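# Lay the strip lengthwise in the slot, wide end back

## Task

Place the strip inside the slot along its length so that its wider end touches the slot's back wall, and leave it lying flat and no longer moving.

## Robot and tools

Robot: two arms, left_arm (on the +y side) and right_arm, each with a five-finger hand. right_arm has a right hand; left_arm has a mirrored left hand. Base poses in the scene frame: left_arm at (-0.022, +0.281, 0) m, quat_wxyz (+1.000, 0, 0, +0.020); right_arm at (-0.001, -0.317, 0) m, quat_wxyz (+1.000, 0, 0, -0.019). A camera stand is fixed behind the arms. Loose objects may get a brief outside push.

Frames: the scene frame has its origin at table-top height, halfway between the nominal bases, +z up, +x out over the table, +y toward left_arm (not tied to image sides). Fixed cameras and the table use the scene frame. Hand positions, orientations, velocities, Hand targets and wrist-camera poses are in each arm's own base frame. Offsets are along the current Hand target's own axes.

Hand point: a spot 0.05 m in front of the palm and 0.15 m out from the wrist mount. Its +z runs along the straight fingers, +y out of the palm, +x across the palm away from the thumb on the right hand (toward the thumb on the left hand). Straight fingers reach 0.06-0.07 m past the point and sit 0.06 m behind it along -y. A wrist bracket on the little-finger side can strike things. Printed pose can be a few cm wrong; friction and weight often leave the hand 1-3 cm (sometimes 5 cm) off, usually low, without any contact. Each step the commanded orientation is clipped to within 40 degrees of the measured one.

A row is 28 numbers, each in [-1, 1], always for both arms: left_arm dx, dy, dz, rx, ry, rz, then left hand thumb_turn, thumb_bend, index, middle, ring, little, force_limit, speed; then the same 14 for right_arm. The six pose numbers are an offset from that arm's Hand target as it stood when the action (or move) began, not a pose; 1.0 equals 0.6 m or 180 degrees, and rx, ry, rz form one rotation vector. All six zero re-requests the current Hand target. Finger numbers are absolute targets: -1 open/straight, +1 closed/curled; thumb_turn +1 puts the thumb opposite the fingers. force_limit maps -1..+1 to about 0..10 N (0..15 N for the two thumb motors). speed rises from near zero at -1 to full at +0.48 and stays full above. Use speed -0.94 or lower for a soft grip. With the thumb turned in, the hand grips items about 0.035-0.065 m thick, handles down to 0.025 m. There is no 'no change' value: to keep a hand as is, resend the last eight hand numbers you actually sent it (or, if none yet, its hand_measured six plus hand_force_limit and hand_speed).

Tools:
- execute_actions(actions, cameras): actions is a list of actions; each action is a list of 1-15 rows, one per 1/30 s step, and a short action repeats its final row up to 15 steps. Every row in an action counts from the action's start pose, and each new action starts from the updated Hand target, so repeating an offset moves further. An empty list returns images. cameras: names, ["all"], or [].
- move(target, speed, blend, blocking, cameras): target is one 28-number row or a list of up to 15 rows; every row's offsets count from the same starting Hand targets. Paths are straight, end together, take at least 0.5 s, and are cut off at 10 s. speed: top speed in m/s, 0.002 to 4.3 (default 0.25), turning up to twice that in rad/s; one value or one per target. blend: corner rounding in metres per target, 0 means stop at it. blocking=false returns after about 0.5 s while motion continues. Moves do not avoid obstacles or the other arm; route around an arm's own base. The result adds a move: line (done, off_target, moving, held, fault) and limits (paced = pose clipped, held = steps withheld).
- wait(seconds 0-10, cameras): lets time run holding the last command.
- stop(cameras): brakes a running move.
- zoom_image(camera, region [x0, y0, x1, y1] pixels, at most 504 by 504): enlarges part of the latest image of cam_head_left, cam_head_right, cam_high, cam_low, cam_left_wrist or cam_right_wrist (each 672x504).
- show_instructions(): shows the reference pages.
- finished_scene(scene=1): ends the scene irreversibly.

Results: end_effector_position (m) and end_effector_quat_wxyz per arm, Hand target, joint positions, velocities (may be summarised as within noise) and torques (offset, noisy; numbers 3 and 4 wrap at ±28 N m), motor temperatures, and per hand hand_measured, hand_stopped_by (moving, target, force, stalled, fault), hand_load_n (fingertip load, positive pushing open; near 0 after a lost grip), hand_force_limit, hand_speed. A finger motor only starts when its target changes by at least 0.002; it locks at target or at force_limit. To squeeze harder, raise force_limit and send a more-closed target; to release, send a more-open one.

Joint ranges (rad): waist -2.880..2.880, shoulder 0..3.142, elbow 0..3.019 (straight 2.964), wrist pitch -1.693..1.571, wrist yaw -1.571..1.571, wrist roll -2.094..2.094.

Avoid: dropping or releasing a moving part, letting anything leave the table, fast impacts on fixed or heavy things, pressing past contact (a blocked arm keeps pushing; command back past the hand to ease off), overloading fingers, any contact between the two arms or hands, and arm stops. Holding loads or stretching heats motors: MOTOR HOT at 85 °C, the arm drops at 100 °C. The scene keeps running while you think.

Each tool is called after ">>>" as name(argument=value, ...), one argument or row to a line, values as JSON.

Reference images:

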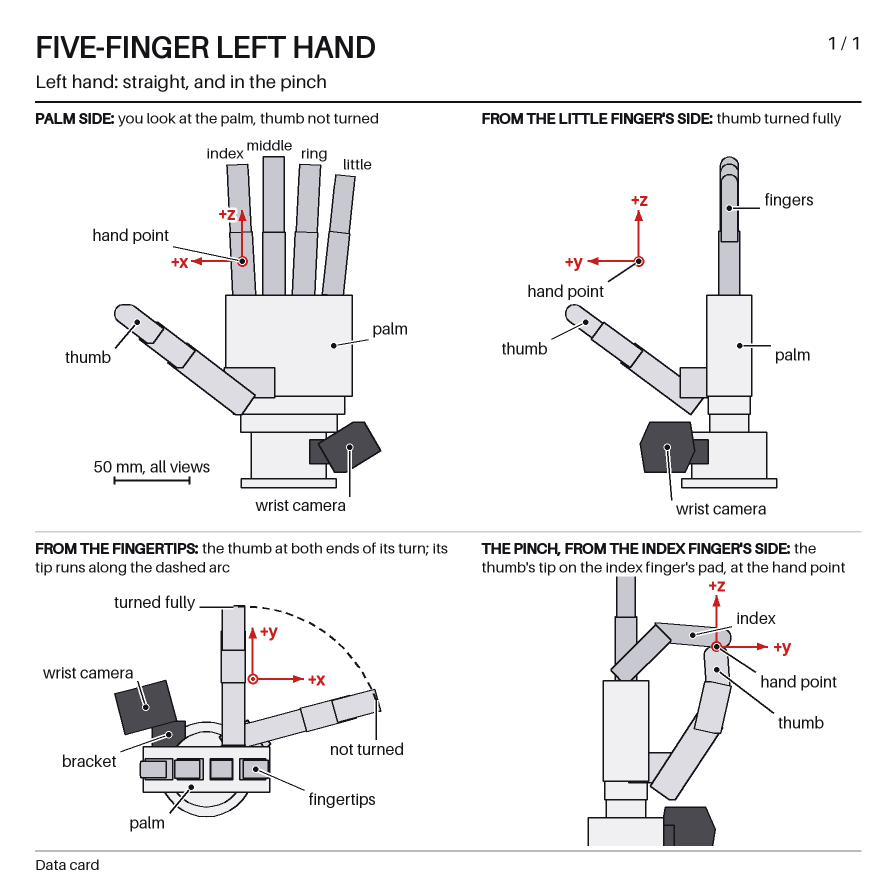

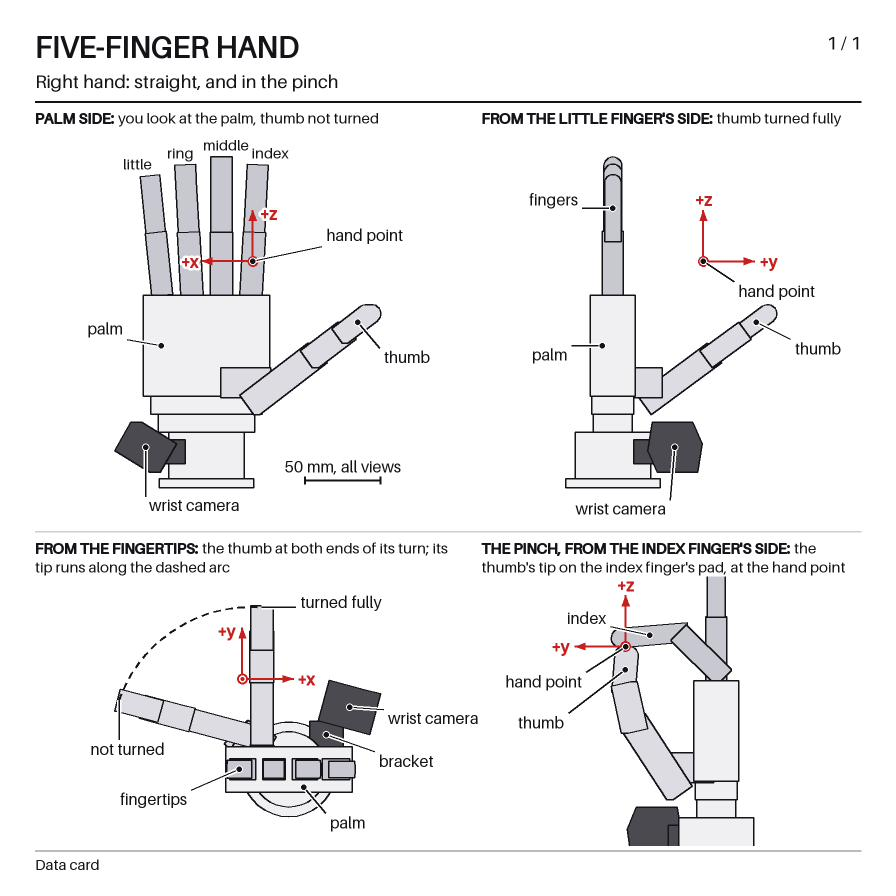

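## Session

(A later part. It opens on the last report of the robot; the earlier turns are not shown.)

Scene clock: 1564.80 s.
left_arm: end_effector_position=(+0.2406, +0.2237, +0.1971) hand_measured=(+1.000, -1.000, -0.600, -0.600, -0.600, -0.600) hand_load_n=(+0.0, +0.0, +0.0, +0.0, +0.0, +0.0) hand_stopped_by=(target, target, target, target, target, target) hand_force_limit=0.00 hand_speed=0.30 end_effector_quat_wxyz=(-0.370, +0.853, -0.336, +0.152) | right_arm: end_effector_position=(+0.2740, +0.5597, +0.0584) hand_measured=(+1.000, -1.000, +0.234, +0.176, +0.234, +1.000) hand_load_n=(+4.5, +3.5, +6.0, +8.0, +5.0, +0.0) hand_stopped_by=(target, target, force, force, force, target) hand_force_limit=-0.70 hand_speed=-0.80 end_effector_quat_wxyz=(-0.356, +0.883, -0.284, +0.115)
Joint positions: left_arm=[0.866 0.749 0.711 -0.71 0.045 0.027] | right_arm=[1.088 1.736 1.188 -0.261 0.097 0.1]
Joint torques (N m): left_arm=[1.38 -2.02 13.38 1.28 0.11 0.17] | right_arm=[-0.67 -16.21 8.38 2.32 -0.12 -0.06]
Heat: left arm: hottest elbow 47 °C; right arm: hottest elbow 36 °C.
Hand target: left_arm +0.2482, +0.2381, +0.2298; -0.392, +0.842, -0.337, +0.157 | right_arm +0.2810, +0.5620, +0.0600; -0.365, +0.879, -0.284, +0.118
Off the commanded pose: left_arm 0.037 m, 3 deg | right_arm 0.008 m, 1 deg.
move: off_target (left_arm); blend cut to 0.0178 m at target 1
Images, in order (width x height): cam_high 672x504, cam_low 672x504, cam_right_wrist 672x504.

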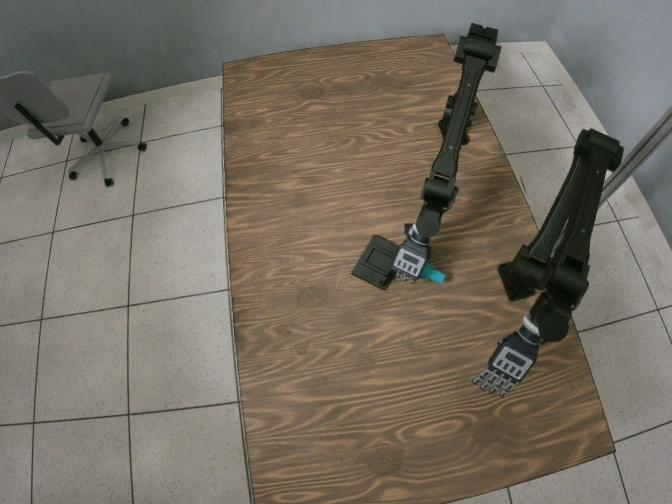

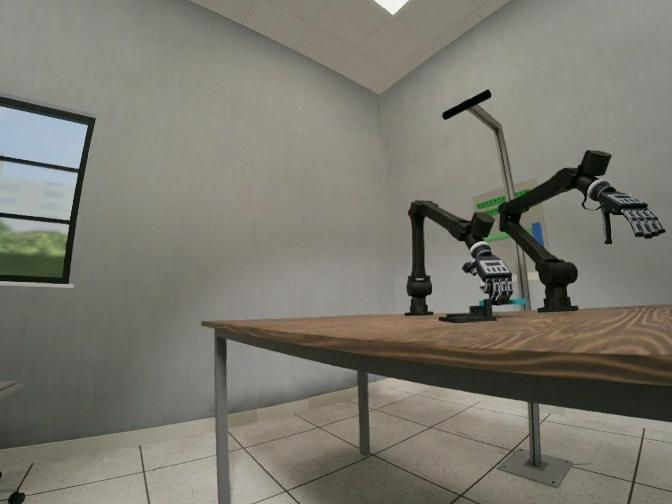

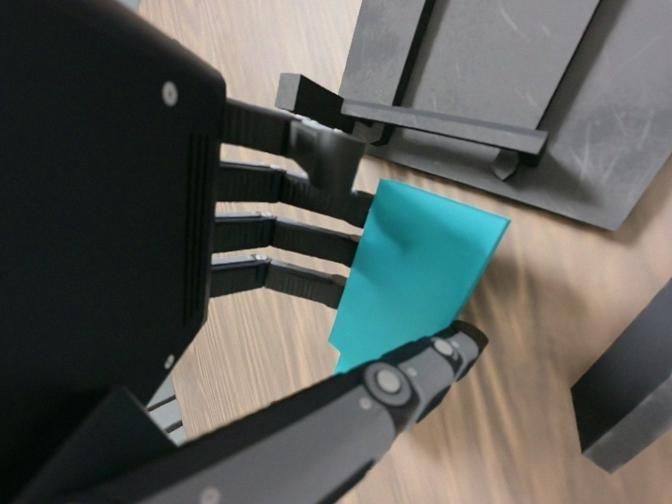

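>>> move(
  target=[0,0,0,0,0,0,1,-1,-0.6,-0.6,-0.6,-0.6,0,0.3,0.0165,0.0155,0.0272,0,0,0,1,-1,0.6,0.6,0.6,1,-0.7,-0.8],
  speed=0.06,
  cameras=["cam_right_wrist","cam_low","cam_head_right"],
)

>>> zoom_image(
  camera="cam_right_wrist",
  region=[270, 20, 672, 320],
)

>>> zoom_image(
  camera="cam_low",
  region=[420, 230, 560, 335],
)

Scene clock: 1627.53 s.
left_arm: end_effector_position=(+0.2406, +0.2237, +0.1971) hand_measured=(+1.000, -1.000, -0.600, -0.600, -0.600, -0.600) hand_load_n=(+0.0, +0.0, +0.0, +0.0, +0.0, +0.0) hand_stopped_by=(target, target, target, target, target, target) hand_force_limit=0.00 hand_speed=0.30 end_effector_quat_wxyz=(-0.370, +0.853, -0.336, +0.152) | right_arm: end_effector_position=(+0.2856, +0.5582, +0.0417) hand_measured=(+1.000, -1.000, +0.234, +0.176, +0.234, +1.000) hand_load_n=(+4.5, +3.5, +6.0, +8.0, +4.5, +0.0) hand_stopped_by=(target, target, force, force, force, target) hand_force_limit=-0.70 hand_speed=-0.80 end_effector_quat_wxyz=(-0.357, +0.882, -0.284, +0.115)
Joint positions: left_arm=[0.866 0.749 0.711 -0.71 0.045 0.027] | right_arm=[1.067 1.768 1.18 -0.217 0.084 0.086]
Joint torques (N m): left_arm=[1.38 -1.96 13.38 1.26 0.1 0.17] | right_arm=[-0.44 -16.32 8.14 2.35 -0.14 -0.06]
Motor temperatures (°C): left_arm=[24 23 48 23 22 21] | right_arm=[24 25 30 22 23 19]
Heat: left arm: hottest elbow 48 °C; right arm: hottest elbow 30 °C.
Hand target: left_arm +0.2482, +0.2381, +0.2298; -0.392, +0.842, -0.337, +0.157 | right_arm +0.2919, +0.5603, +0.0419; -0.365, +0.879, -0.284, +0.118
Off the commanded pose: left_arm 0.037 m, 3 deg | right_arm 0.007 m, 1 deg.
move: off_target (left_arm)
Images, in order (width x height): cam_head_right 672x504, cam_low 672x504, cam_right_wrist 672x504.

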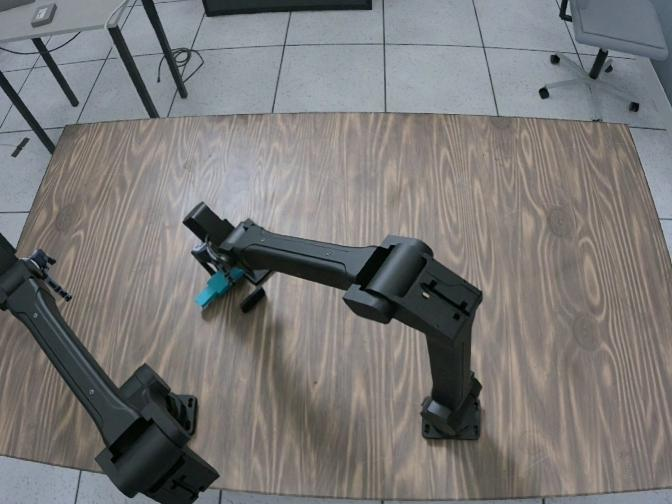

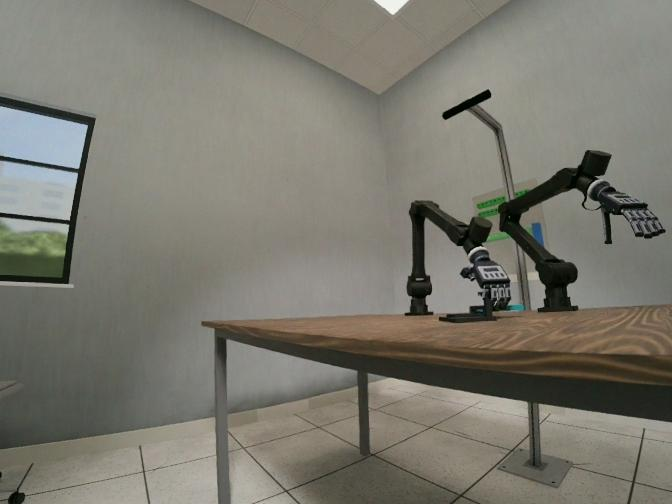

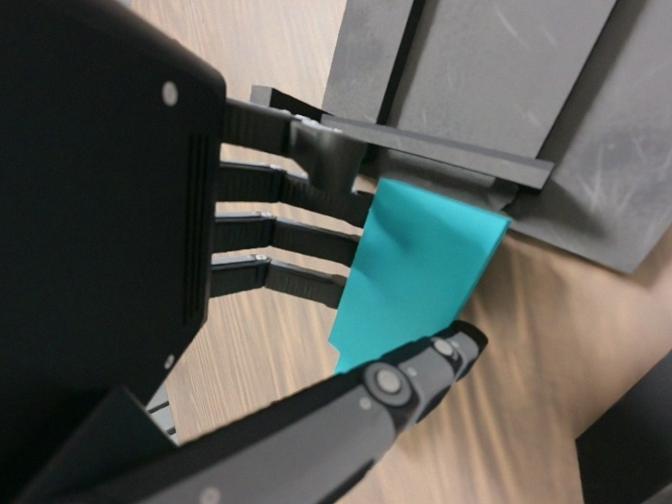

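Scaled by 1.254 from the camera's 672x504 image, which has a finer 960x720 frame.

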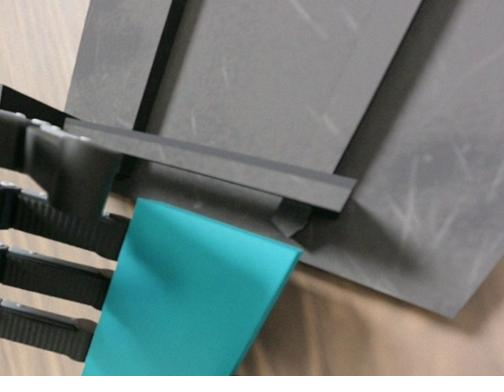

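Scaled by 3.600 from the camera's 672x504 image, which has a finer 960x720 frame.

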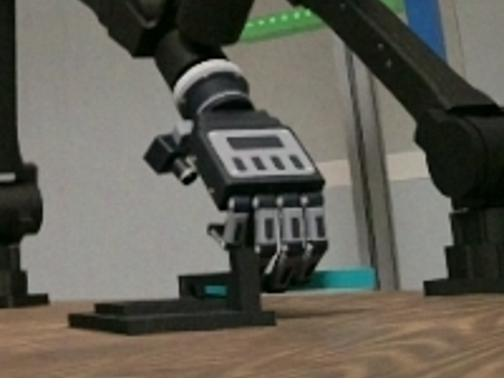

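>>> move(
  target=[0,0,0,0,0,0,1,-1,-0.6,-0.6,-0.6,-0.6,0,0.3,0.0067,0.0035,0.0155,0,0.0157,-0.0158,1,-1,0.6,0.6,0.6,1,-0.7,-0.8],
  speed=0.06,
  cameras=["cam_right_wrist","cam_low","cam_head_right"],
)

>>> zoom_image(
  camera="cam_right_wrist",
  region=[240, 20, 672, 340],
)

>>> zoom_image(
  camera="cam_low",
  region=[420, 230, 560, 335],
)

Scene clock: 1700.03 s.
left_arm: end_effector_position=(+0.2406, +0.2237, +0.1971) hand_measured=(+1.000, -1.000, -0.600, -0.600, -0.600, -0.600) hand_load_n=(+0.0, +0.0, +0.0, +0.0, +0.0, +0.0) hand_stopped_by=(target, target, target, target, target, target) hand_force_limit=0.00 hand_speed=0.30 end_effector_quat_wxyz=(-0.370, +0.853, -0.336, +0.152) | right_arm: end_effector_position=(+0.2964, +0.5527, +0.0361) hand_measured=(+1.000, -1.000, +0.234, +0.176, +0.234, +1.000) hand_load_n=(+5.0, +3.0, +6.5, +7.5, +4.0, +0.0) hand_stopped_by=(target, target, force, force, force, target) hand_force_limit=-0.70 hand_speed=-0.80 end_effector_quat_wxyz=(-0.348, +0.884, -0.278, +0.145)
Joint positions: left_arm=[0.866 0.749 0.711 -0.71 0.045 0.027] | right_arm=[1.068 1.778 1.18 -0.209 0.136 0.051]
Joint torques (N m): left_arm=[1.38 -2.02 13.38 1.28 0.11 0.17] | right_arm=[0.62 -15.27 9.28 2.19 0.21 -0.11]
Heat: left arm: hottest elbow 48 °C; right arm: hottest elbow 30 °C.
Hand target: left_arm +0.2482, +0.2381, +0.2298; -0.392, +0.842, -0.337, +0.157 | right_arm +0.2982, +0.5620, +0.0339; -0.355, +0.882, -0.271, +0.148
Off the commanded pose: left_arm 0.037 m, 3 deg | right_arm 0.010 m, 1 deg.
move: off_target (left_arm)
Images, in order (width x height): cam_head_right 672x504, cam_low 672x504, cam_right_wrist 672x504.

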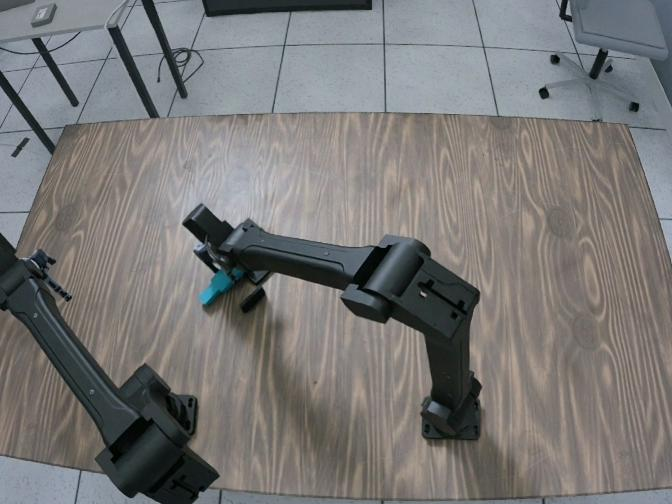

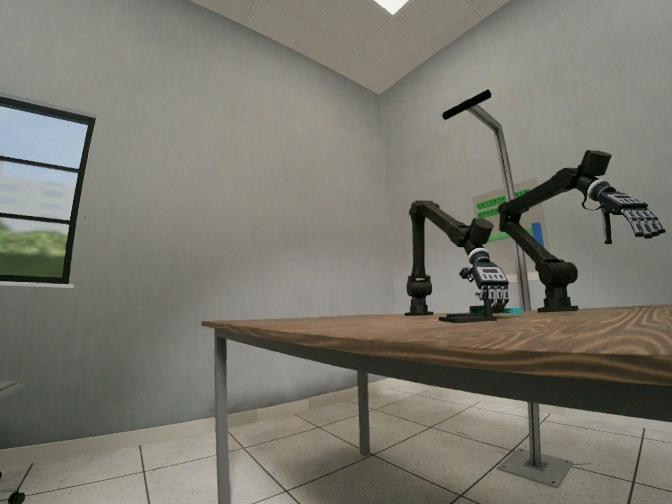

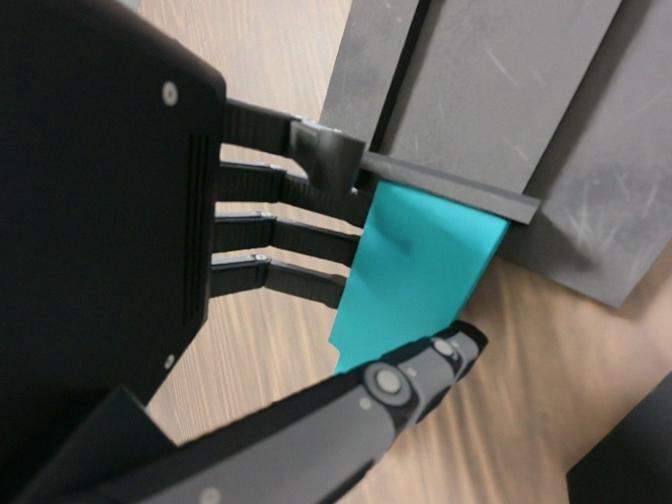

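Scaled by 1.167 from the camera's 672x504 image, which has a finer 960x720 frame.

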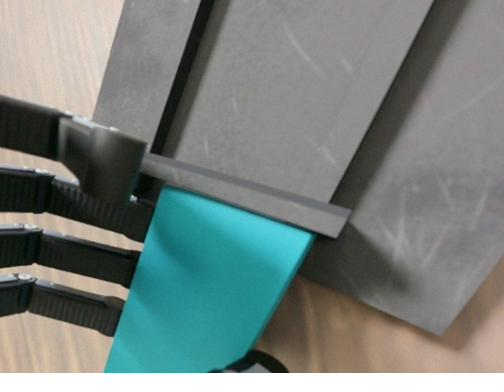

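Scaled by 3.600 from the camera's 672x504 image, which has a finer 960x720 frame.

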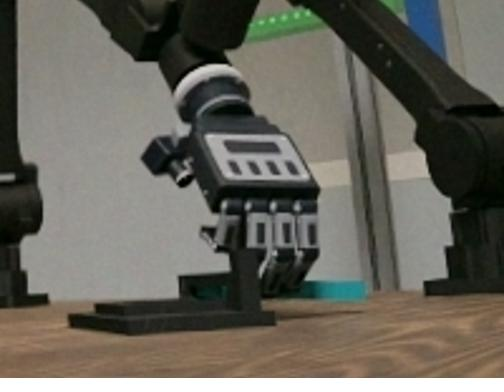

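>>> move(
  target=[
    [0,0,0,0,0,0,1,-1,-0.6,-0.6,-0.6,-0.6,0,0.3,-0.0195,0.0052,-0.0118,0,0,0,1,-1,0.6,0.6,0.6,1,-0.7,-0.8],
    [0,0,0,0,0,0,1,-1,-0.6,-0.6,-0.6,-0.6,0,0.3,-0.0209,0.0197,0.0028,0,0,0,1,-1,0.6,0.6,0.6,1,-0.7,-0.8],
  ],
  speed=0.05,
  cameras=["cam_right_wrist","cam_low"],
)

>>> zoom_image(
  camera="cam_right_wrist",
  region=[240, 20, 672, 340],
)

>>> zoom_image(
  camera="cam_low",
  region=[420, 230, 560, 335],
)

Scene clock: 1759.17 s.
left_arm: end_effector_position=(+0.2406, +0.2237, +0.1971) hand_measured=(+1.000, -1.000, -0.600, -0.600, -0.600, -0.600) hand_load_n=(+0.0, +0.0, +0.0, +0.0, +0.0, +0.0) hand_stopped_by=(target, target, target, target, target, target) hand_force_limit=0.00 hand_speed=0.30 end_effector_quat_wxyz=(-0.370, +0.853, -0.336, +0.152) | right_arm: end_effector_position=(+0.2875, +0.5580, +0.0275) hand_measured=(+1.000, -1.000, +0.234, +0.176, +0.234, +1.000) hand_load_n=(+4.5, +3.5, +6.0, +7.5, +5.0, +0.0) hand_stopped_by=(target, target, force, force, force, target) hand_force_limit=-0.70 hand_speed=-0.80 end_effector_quat_wxyz=(-0.349, +0.884, -0.271, +0.149)
Joint positions: left_arm=[0.866 0.749 0.711 -0.71 0.045 0.027] | right_arm=[1.09 1.791 1.17 -0.183 0.154 0.051]
Joint torques (N m): left_arm=[1.38 -2.02 13.38 1.28 0.11 0.17] | right_arm=[0.73 -15.97 7.77 2.28 0.17 0.05]
Heat: left arm: hottest elbow 49 °C; right arm: hottest elbow 30 °C.
Hand target: left_arm +0.2482, +0.2381, +0.2298; -0.392, +0.842, -0.337, +0.157 | right_arm +0.2844, +0.5631, +0.0235; -0.355, +0.882, -0.271, +0.148
Off the commanded pose: left_arm 0.037 m, 3 deg | right_arm 0.007 m, 1 deg.
move: off_target (left_arm)
Images, in order (width x height): cam_low 672x504, cam_right_wrist 672x504.

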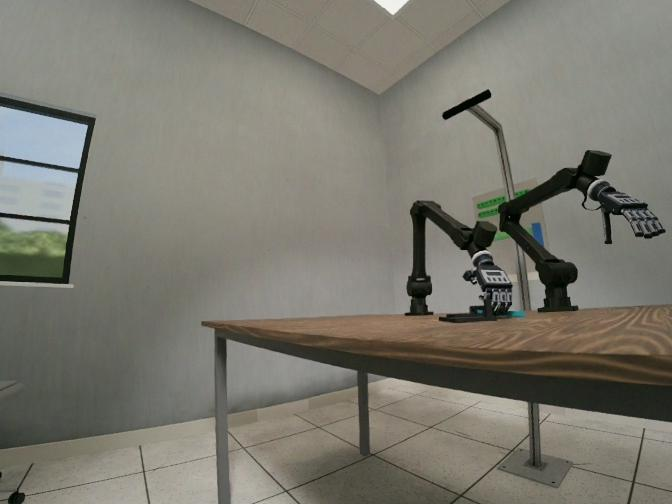

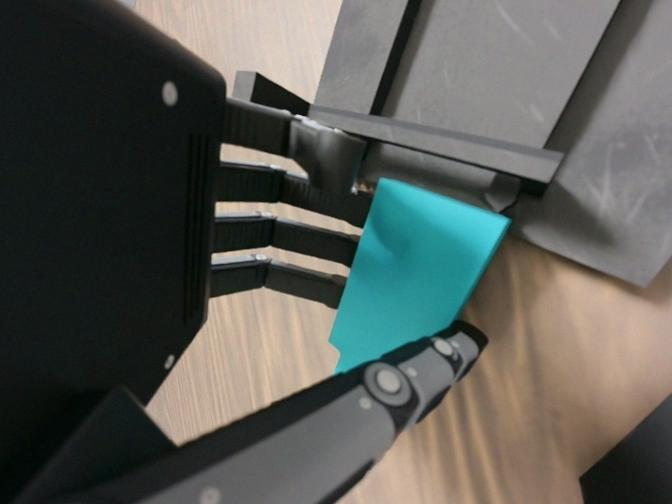

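Scaled by 1.167 from the camera's 672x504 image, which has a finer 960x720 frame.

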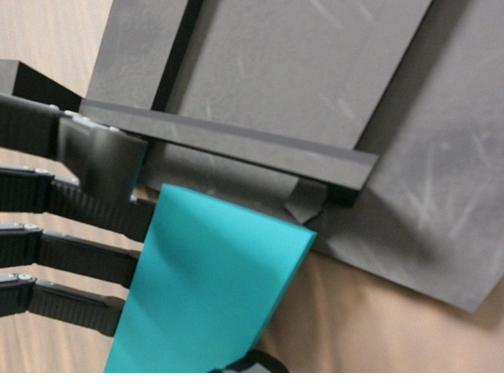

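Scaled by 3.600 from the camera's 672x504 image, which has a finer 960x720 frame.

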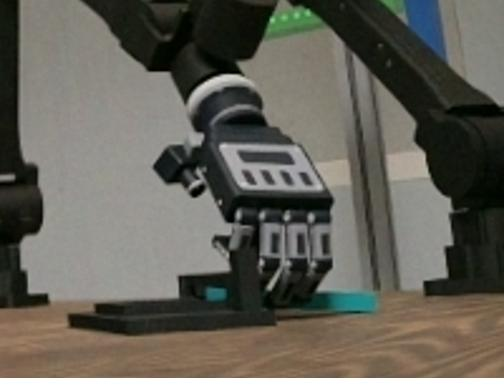

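>>> move(
  target=[
    [0,0,0,0,0,0,1,-1,-0.6,-0.6,-0.6,-0.6,0,0.3,0.0128,-0.0198,-0.0025,0,0,0,1,-1,0.6,0.6,0.6,1,-0.7,-0.8],
    [0,0,0,0,0,0,1,-1,-0.6,-0.6,-0.6,-0.6,0,0.3,0.0148,-0.0073,0.0135,0,0,0,1,-1,0.6,0.6,0.6,1,-0.7,-0.8],
  ],
  speed=0.05,
  cameras=["cam_right_wrist","cam_low"],
)

>>> zoom_image(
  camera="cam_right_wrist",
  region=[240, 20, 672, 340],
)

>>> zoom_image(
  camera="cam_low",
  region=[420, 230, 560, 335],
)

Scene clock: 1841.30 s.
left_arm: end_effector_position=(+0.2406, +0.2237, +0.1971) hand_measured=(+1.000, -1.000, -0.600, -0.600, -0.600, -0.600) hand_load_n=(+0.0, +0.0, +0.0, +0.0, +0.0, +0.0) hand_stopped_by=(target, target, target, target, target, target) hand_force_limit=0.00 hand_speed=0.30 end_effector_quat_wxyz=(-0.370, +0.853, -0.336, +0.152) | right_arm: end_effector_position=(+0.2870, +0.5590, +0.0269) hand_measured=(+1.000, -1.000, +0.234, +0.176, +0.234, +1.000) hand_load_n=(+5.5, +4.0, +6.0, +7.5, +3.0, +0.5) hand_stopped_by=(target, target, force, force, force, target) hand_force_limit=-0.70 hand_speed=-0.80 end_effector_quat_wxyz=(-0.351, +0.885, -0.268, +0.147)
Joint positions: left_arm=[0.866 0.749 0.711 -0.71 0.045 0.027] | right_arm=[1.09 1.792 1.17 -0.179 0.147 0.048]
Joint torques (N m): left_arm=[1.38 -1.96 13.38 1.26 0.1 0.17] | right_arm=[-0.79 -14.74 9.52 2.1 -0.13 -0.06]
Heat: left arm: hottest elbow 50 °C; right arm: hottest elbow 29 °C.
Hand target: left_arm +0.2482, +0.2381, +0.2298; -0.392, +0.842, -0.337, +0.157 | right_arm +0.2969, +0.5649, +0.0214; -0.355, +0.883, -0.271, +0.148
Off the commanded pose: left_arm 0.037 m, 3 deg | right_arm 0.013 m, 1 deg.
move: off_target (left_arm, right_arm)
Images, in order (width x height): cam_low 672x504, cam_right_wrist 672x504.

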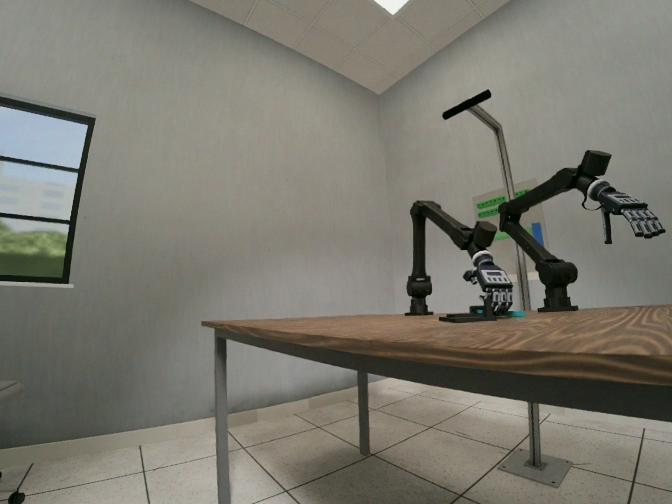

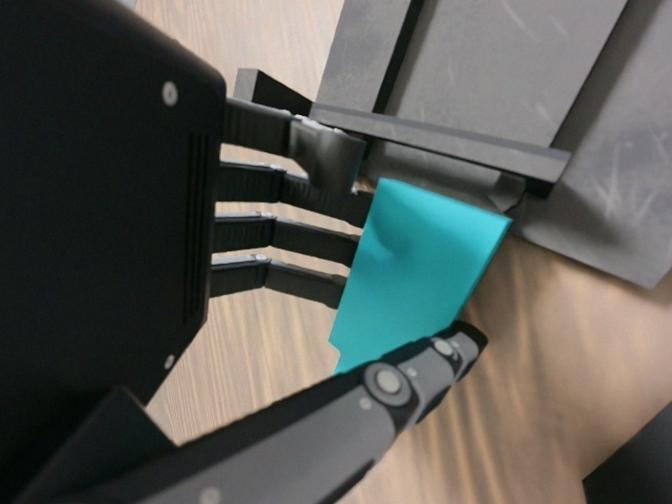

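Scaled by 1.167 from the camera's 672x504 image, which has a finer 960x720 frame.

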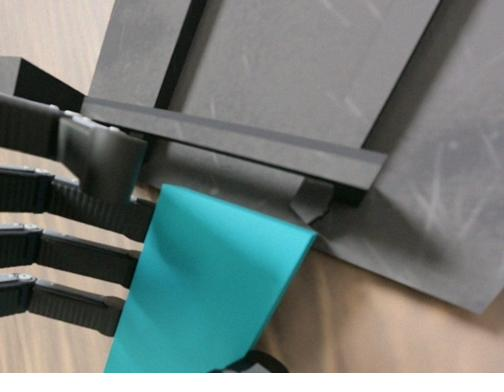

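Scaled by 3.600 from the camera's 672x504 image, which has a finer 960x720 frame.

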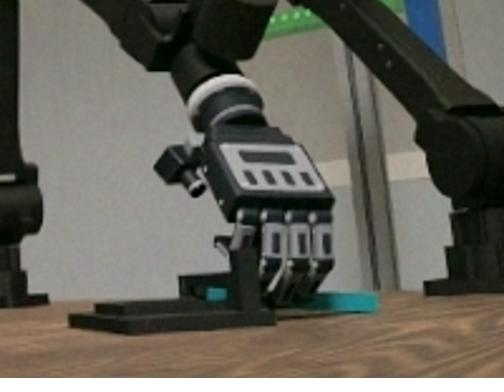

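>>> move(
  target=[
    [0,0,0,0,0,0,1,-1,-0.6,-0.6,-0.6,-0.6,0,0.3,-0.0067,-0.0305,-0.0495,0,0,0,1,-1,0.6,0.6,0.6,1,-0.7,-0.8],
    [0,0,0,0,0,0,1,-1,-0.6,-0.6,-0.6,-0.6,0,0.3,0.0058,-0.0343,-0.0327,0,0,0,1,-1,0.6,0.6,0.6,1,-0.7,-0.8],
  ],
  speed=0.06,
  cameras=["cam_right_wrist","cam_low"],
)

>>> zoom_image(
  camera="cam_right_wrist",
  region=[240, 20, 672, 340],
)

>>> zoom_image(
  camera="cam_low",
  region=[420, 230, 560, 335],
)

Scene clock: 1864.77 s.
left_arm: end_effector_position=(+0.2406, +0.2237, +0.1971) hand_measured=(+1.000, -1.000, -0.600, -0.600, -0.600, -0.600) hand_load_n=(+0.0, +0.0, +0.0, +0.0, +0.0, +0.0) hand_stopped_by=(target, target, target, target, target, target) hand_force_limit=0.00 hand_speed=0.30 end_effector_quat_wxyz=(-0.370, +0.853, -0.336, +0.152) | right_arm: end_effector_position=(+0.2821, +0.5499, +0.0290) hand_measured=(+1.000, -1.000, +0.234, +0.176, +0.234, +1.000) hand_load_n=(+4.5, +3.5, +6.0, +8.0, +5.0, +0.0) hand_stopped_by=(target, target, force, force, force, target) hand_force_limit=-0.70 hand_speed=-0.80 end_effector_quat_wxyz=(-0.336, +0.891, -0.269, +0.142)
Joint positions: left_arm=[0.866 0.749 0.711 -0.71 0.045 0.027] | right_arm=[1.088 1.777 1.17 -0.229 0.143 0.049]
Joint torques (N m): left_arm=[1.38 -2.02 13.39 1.26 0.1 0.17] | right_arm=[-0.85 -16.79 11.84 1.25 -0.04 -0.07]
Heat: left arm: hottest elbow 50 °C; right arm: hottest elbow 29 °C.
Hand target: left_arm +0.2482, +0.2381, +0.2298; -0.392, +0.842, -0.337, +0.157 | right_arm +0.2984, +0.5647, +0.0500; -0.355, +0.882, -0.271, +0.148
Off the commanded pose: left_arm 0.037 m, 3 deg | right_arm 0.030 m, 3 deg.
move: off_target (left_arm, right_arm)
Images, in order (width x height): cam_low 672x504, cam_right_wrist 672x504.

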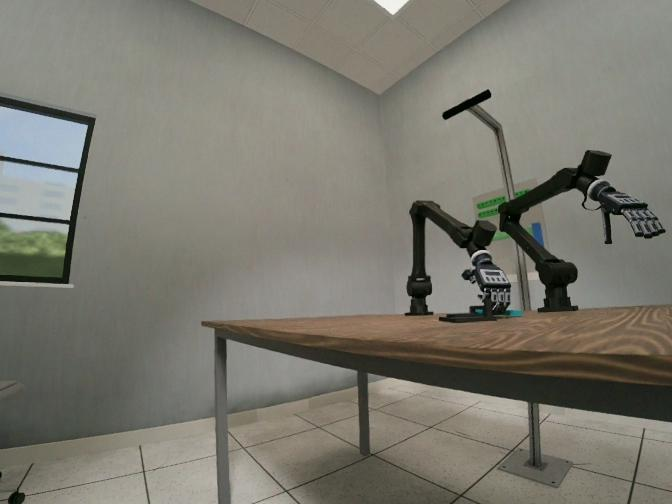

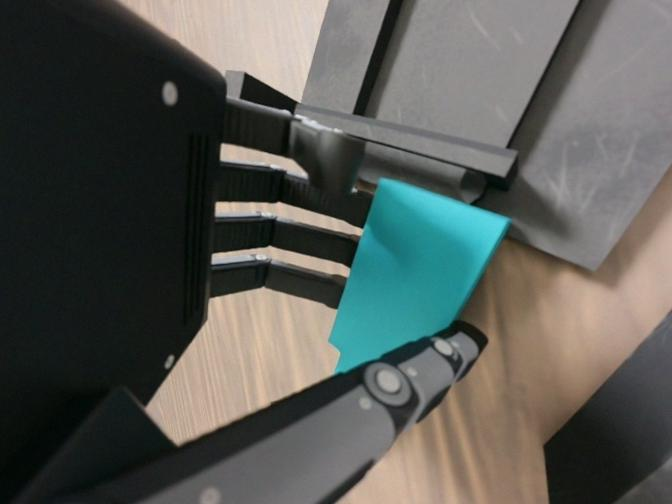

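Scaled by 1.167 from the camera's 672x504 image, which has a finer 960x720 frame.

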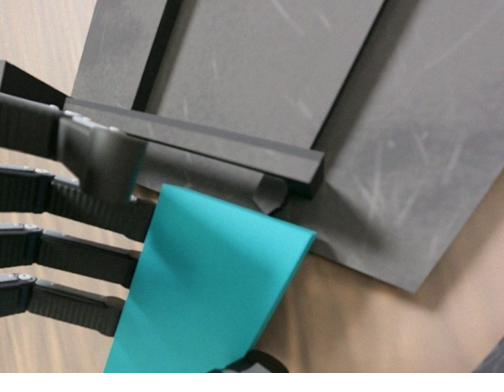

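Scaled by 3.600 from the camera's 672x504 image, which has a finer 960x720 frame.

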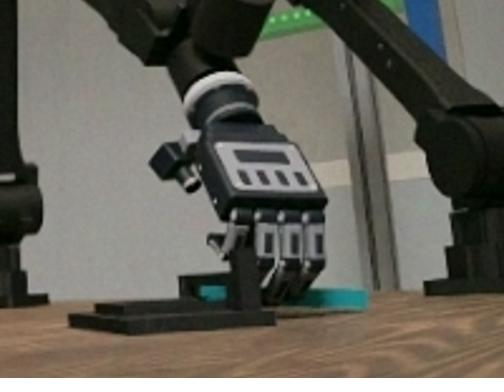

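>>> move(
  target=[
    [0,0,0,0,0,0,1,-1,-0.6,-0.6,-0.6,-0.6,0,0.3,-0.0028,-0.0313,-0.0517,0,0,0,1,-1,0.6,0.6,0.6,1,-0.7,-0.8],
    [0,0,0,0,0,0,1,-1,-0.6,-0.6,-0.6,-0.6,0,0.3,0.001,-0.0143,-0.0092,0,0,0,1,-1,0.6,0.6,0.6,1,-0.7,-0.8],
  ],
  speed=0.06,
  cameras=["cam_right_wrist","cam_low"],
)

>>> zoom_image(
  camera="cam_right_wrist",
  region=[240, 20, 672, 340],
)

>>> zoom_image(
  camera="cam_low",
  region=[420, 230, 560, 335],
)

Scene clock: 1894.77 s.
left_arm: end_effector_position=(+0.2406, +0.2237, +0.1971) hand_measured=(+1.000, -1.000, -0.600, -0.600, -0.600, -0.600) hand_load_n=(+0.0, +0.0, +0.0, +0.0, +0.0, +0.0) hand_stopped_by=(target, target, target, target, target, target) hand_force_limit=0.00 hand_speed=0.30 end_effector_quat_wxyz=(-0.370, +0.853, -0.336, +0.152) | right_arm: end_effector_position=(+0.2787, +0.5407, +0.0343) hand_measured=(+1.000, -1.000, +0.234, +0.176, +0.234, +1.000) hand_load_n=(+4.5, +3.0, +6.0, +7.5, +4.5, +0.0) hand_stopped_by=(target, target, force, force, force, target) hand_force_limit=-0.70 hand_speed=-0.80 end_effector_quat_wxyz=(-0.322, +0.897, -0.270, +0.140)
Joint positions: left_arm=[0.866 0.749 0.711 -0.71 0.045 0.027] | right_arm=[1.087 1.758 1.172 -0.28 0.144 0.049]
Joint torques (N m): left_arm=[1.38 -2.02 13.39 1.28 0.11 0.17] | right_arm=[-0.5 -15.79 12.97 2.18 -0.04 -0.08]
Heat: left arm: hottest elbow 50 °C; right arm: hottest elbow 30 °C.
Hand target: left_arm +0.2482, +0.2381, +0.2298; -0.392, +0.842, -0.337, +0.157 | right_arm +0.2996, +0.5665, +0.0600; -0.355, +0.883, -0.271, +0.148
Off the commanded pose: left_arm 0.037 m, 3 deg | right_arm 0.042 m, 4 deg.
move: off_target (left_arm, right_arm)
Images, in order (width x height): cam_low 672x504, cam_right_wrist 672x504.

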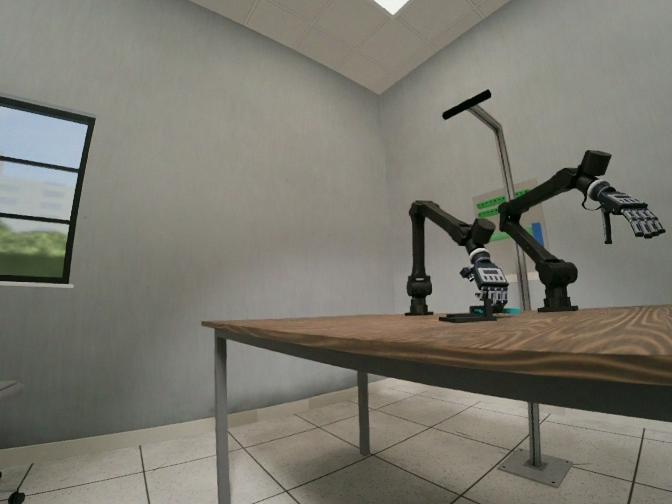

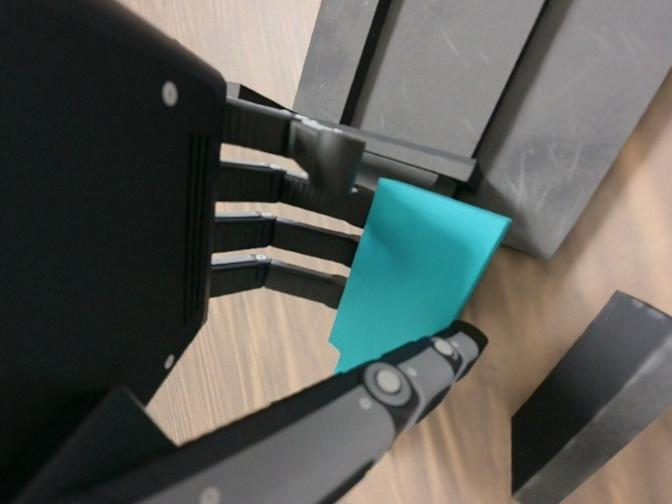

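Scaled by 1.167 from the camera's 672x504 image, which has a finer 960x720 frame.

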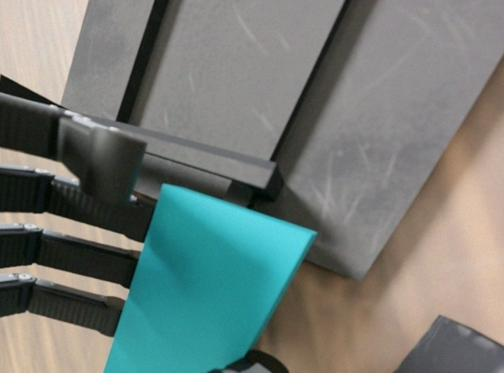

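Scaled by 3.600 from the camera's 672x504 image, which has a finer 960x720 frame.

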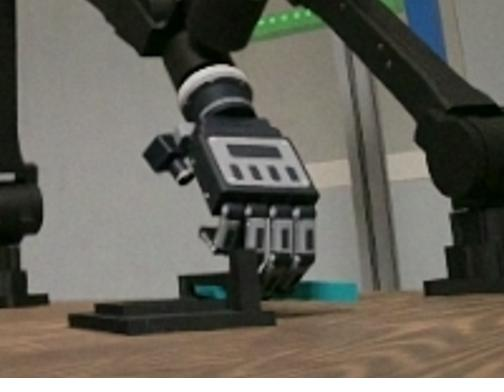

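>>> move(
  target=[
    [0,0,0,0,0,0,1,-1,-0.6,-0.6,-0.6,-0.6,0,0.3,-0.0027,-0.0798,-0.0738,0,0,0,1,-1,0.6,0.6,0.6,1,-0.7,-0.8],
    [0,0,0,0,0,0,1,-1,-0.6,-0.6,-0.6,-0.6,0,0.3,0.0053,0.0217,0.0212,0,0,0,1,-1,0.6,0.6,0.6,1,-0.7,-0.8],
  ],
  speed=0.1,
  cameras=["cam_right_wrist","cam_low"],
)

>>> zoom_image(
  camera="cam_right_wrist",
  region=[240, 20, 672, 340],
)

>>> zoom_image(
  camera="cam_low",
  region=[420, 230, 560, 335],
)

Scene clock: 1910.67 s.
left_arm: end_effector_position=(+0.2406, +0.2237, +0.1971) hand_measured=(+1.000, -1.000, -0.600, -0.600, -0.600, -0.600) hand_load_n=(+0.0, +0.0, +0.0, +0.0, +0.0, +0.0) hand_stopped_by=(target, target, target, target, target, target) hand_force_limit=0.00 hand_speed=0.30 end_effector_quat_wxyz=(-0.370, +0.853, -0.336, +0.152) | right_arm: end_effector_position=(+0.2952, +0.5614, +0.0387) hand_measured=(+1.000, -1.000, +0.234, +0.176, +0.234, +1.000) hand_load_n=(+4.5, +3.5, +6.0, +7.5, +5.0, +0.0) hand_stopped_by=(target, target, force, force, force, target) hand_force_limit=-0.70 hand_speed=-0.80 end_effector_quat_wxyz=(-0.345, +0.887, -0.271, +0.145)
Joint positions: left_arm=[0.866 0.749 0.711 -0.71 0.045 0.027] | right_arm=[1.077 1.792 1.214 -0.236 0.138 0.044]
Joint torques (N m): left_arm=[1.38 -1.96 13.39 1.28 0.1 0.17] | right_arm=[-0.62 -17.08 8.31 2.3 -0.08 -0.08]
Heat: left arm: hottest elbow 50 °C; right arm: hottest elbow 32 °C.
Hand target: left_arm +0.2482, +0.2381, +0.2298; -0.392, +0.842, -0.337, +0.157 | right_arm +0.3031, +0.5638, +0.0421; -0.355, +0.882, -0.271, +0.148
Off the commanded pose: left_arm 0.037 m, 3 deg | right_arm 0.009 m, 1 deg.
move: off_target (left_arm)
Images, in order (width x height): cam_low 672x504, cam_right_wrist 672x504.

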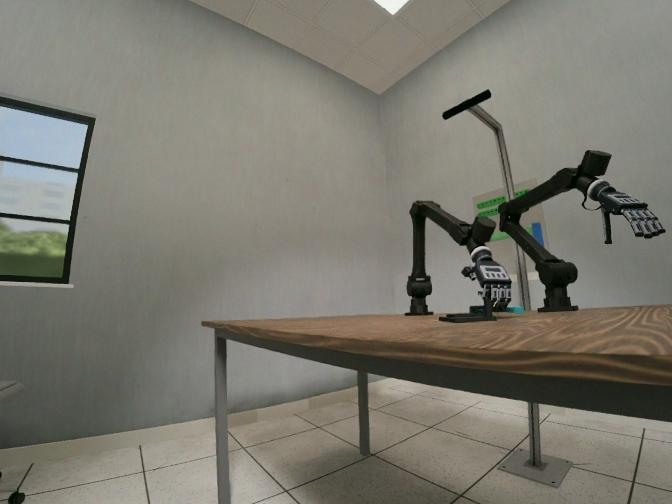

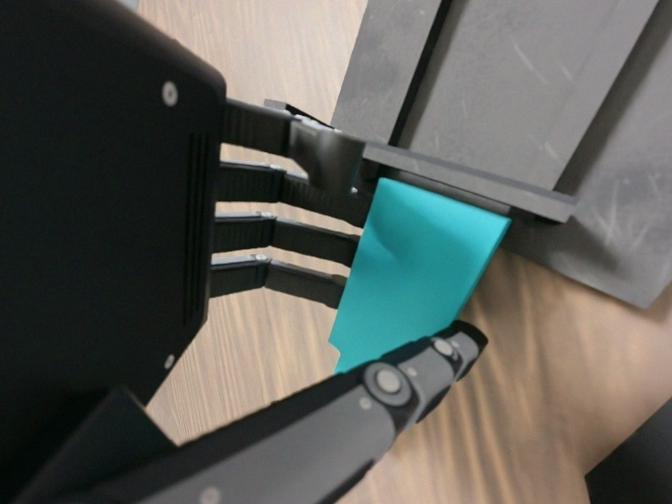

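Scaled by 1.167 from the camera's 672x504 image, which has a finer 960x720 frame.

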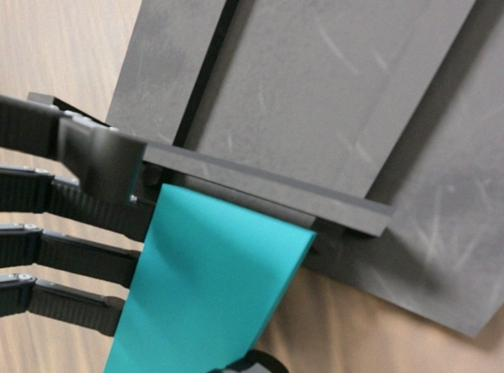

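Scaled by 3.600 from the camera's 672x504 image, which has a finer 960x720 frame.

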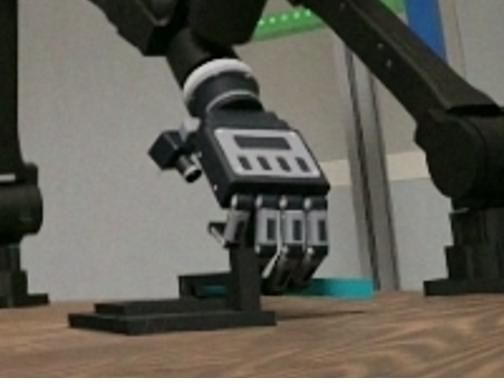

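>>> move(
  target=[0,0,0,0,0,0,1,-1,-0.6,-0.6,-0.6,-0.6,0,0.3,-0.002,0.021,0.0205,0,0,0,1,-1,0.6,0.6,0.6,1,-0.7,-0.8],
  speed=0.04,
  cameras=["cam_right_wrist","cam_low"],
)

>>> zoom_image(
  camera="cam_right_wrist",
  region=[240, 20, 672, 340],
)

>>> zoom_image(
  camera="cam_low",
  region=[420, 230, 560, 335],
)

Scene clock: 1928.07 s.
left_arm: end_effector_position=(+0.2406, +0.2237, +0.1971) hand_measured=(+1.000, -1.000, -0.600, -0.600, -0.600, -0.600) hand_load_n=(+0.0, +0.0, +0.0, +0.0, +0.0, +0.0) hand_stopped_by=(target, target, target, target, target, target) hand_force_limit=0.00 hand_speed=0.30 end_effector_quat_wxyz=(-0.370, +0.853, -0.336, +0.152) | right_arm: end_effector_position=(+0.2967, +0.5641, +0.0284) hand_measured=(+1.000, -1.000, +0.234, +0.176, +0.234, +1.000) hand_load_n=(+4.5, +3.0, +6.0, +7.5, +4.5, +0.0) hand_stopped_by=(target, target, force, force, force, target) hand_force_limit=-0.70 hand_speed=-0.80 end_effector_quat_wxyz=(-0.351, +0.885, -0.269, +0.146)
Joint positions: left_arm=[0.866 0.749 0.711 -0.71 0.045 0.027] | right_arm=[1.077 1.81 1.201 -0.191 0.138 0.042]
Joint torques (N m): left_arm=[1.38 -2.02 13.38 1.26 0.11 0.17] | right_arm=[-0.62 -16.5 7.82 2.25 -0.07 -0.06]
Heat: left arm: hottest elbow 50 °C; right arm: hottest elbow 32 °C.
Hand target: left_arm +0.2482, +0.2381, +0.2298; -0.392, +0.842, -0.337, +0.157 | right_arm +0.3030, +0.5636, +0.0246; -0.355, +0.882, -0.271, +0.148
Off the commanded pose: left_arm 0.037 m, 3 deg | right_arm 0.007 m, 1 deg.
move: off_target (left_arm)
Images, in order (width x height): cam_low 672x504, cam_right_wrist 672x504.

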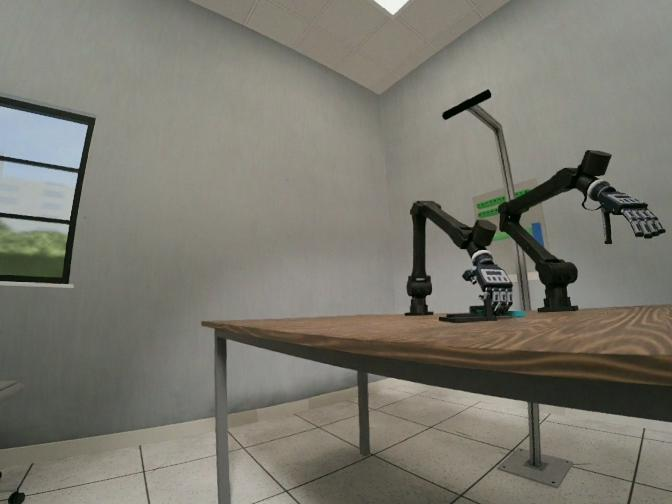

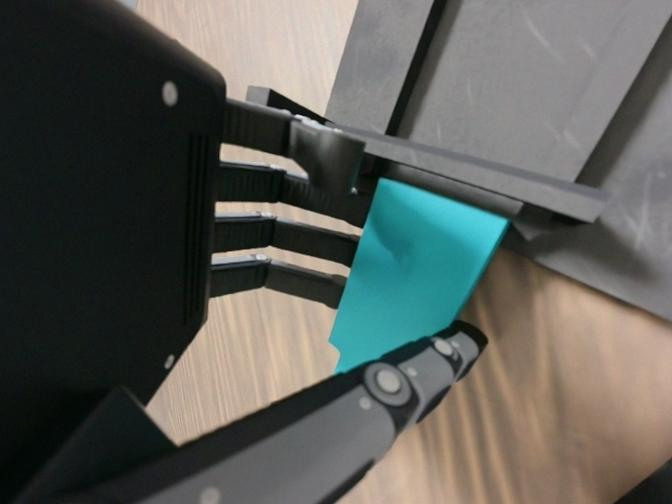

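Scaled by 1.167 from the camera's 672x504 image, which has a finer 960x720 frame.

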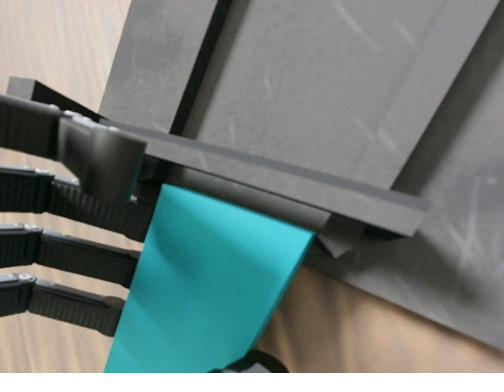

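Scaled by 3.600 from the camera's 672x504 image, which has a finer 960x720 frame.

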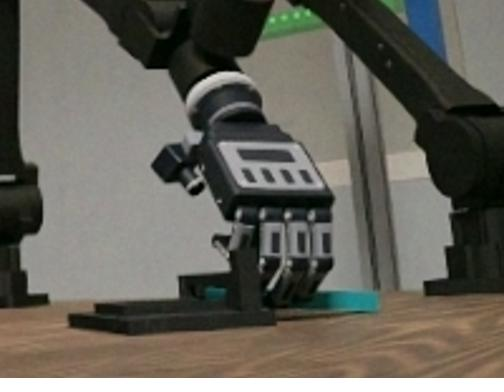

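>>> move(
  target=[0,0,0,0,0,0,1,-1,-0.6,-0.6,-0.6,-0.6,0,0.3,0.0016,0.0137,0.0097,0,0,0,1,-1,0.6,0.6,0.6,1,-0.7,-0.8],
  speed=0.04,
  cameras=["cam_right_wrist"],
)

Scene clock: 1943.93 s.
left_arm: end_effector_position=(+0.2406, +0.2237, +0.1971) hand_measured=(+1.000, -1.000, -0.600, -0.600, -0.600, -0.600) hand_load_n=(+0.0, +0.0, +0.0, +0.0, +0.0, +0.0) hand_stopped_by=(target, target, target, target, target, target) hand_force_limit=0.00 hand_speed=0.30 end_effector_quat_wxyz=(-0.370, +0.853, -0.336, +0.152) | right_arm: end_effector_position=(+0.2981, +0.5658, +0.0281) hand_measured=(+1.000, -1.000, +0.234, +0.176, +0.234, +1.000) hand_load_n=(+5.0, +3.5, +6.5, +7.5, +3.5, +0.0) hand_stopped_by=(target, target, force, force, force, target) hand_force_limit=-0.70 hand_speed=-0.80 end_effector_quat_wxyz=(-0.359, +0.882, -0.268, +0.148)
Joint positions: left_arm=[0.866 0.749 0.711 -0.71 0.045 0.027] | right_arm=[1.077 1.81 1.192 -0.164 0.137 0.04]
Joint torques (N m): left_arm=[1.44 -2.02 13.38 1.29 0.11 0.17] | right_arm=[-0.79 -15.62 7.3 2.22 -0.12 -0.05]
Heat: left arm: hottest elbow 50 °C; right arm: hottest elbow 31 °C.
Hand target: left_arm +0.2482, +0.2381, +0.2298; -0.392, +0.842, -0.337, +0.157 | right_arm +0.3033, +0.5614, +0.0147; -0.355, +0.882, -0.271, +0.148
Off the commanded pose: left_arm 0.037 m, 3 deg | right_arm 0.015 m, 1 deg.
move: off_target (left_arm, right_arm)
Images, in order (width x height): cam_right_wrist 672x504.

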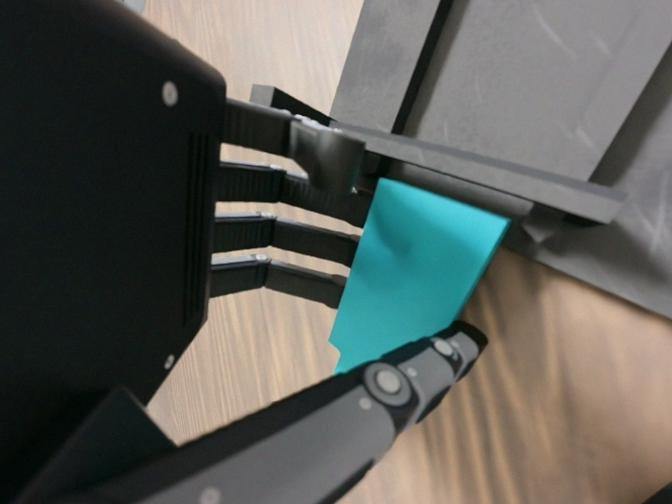

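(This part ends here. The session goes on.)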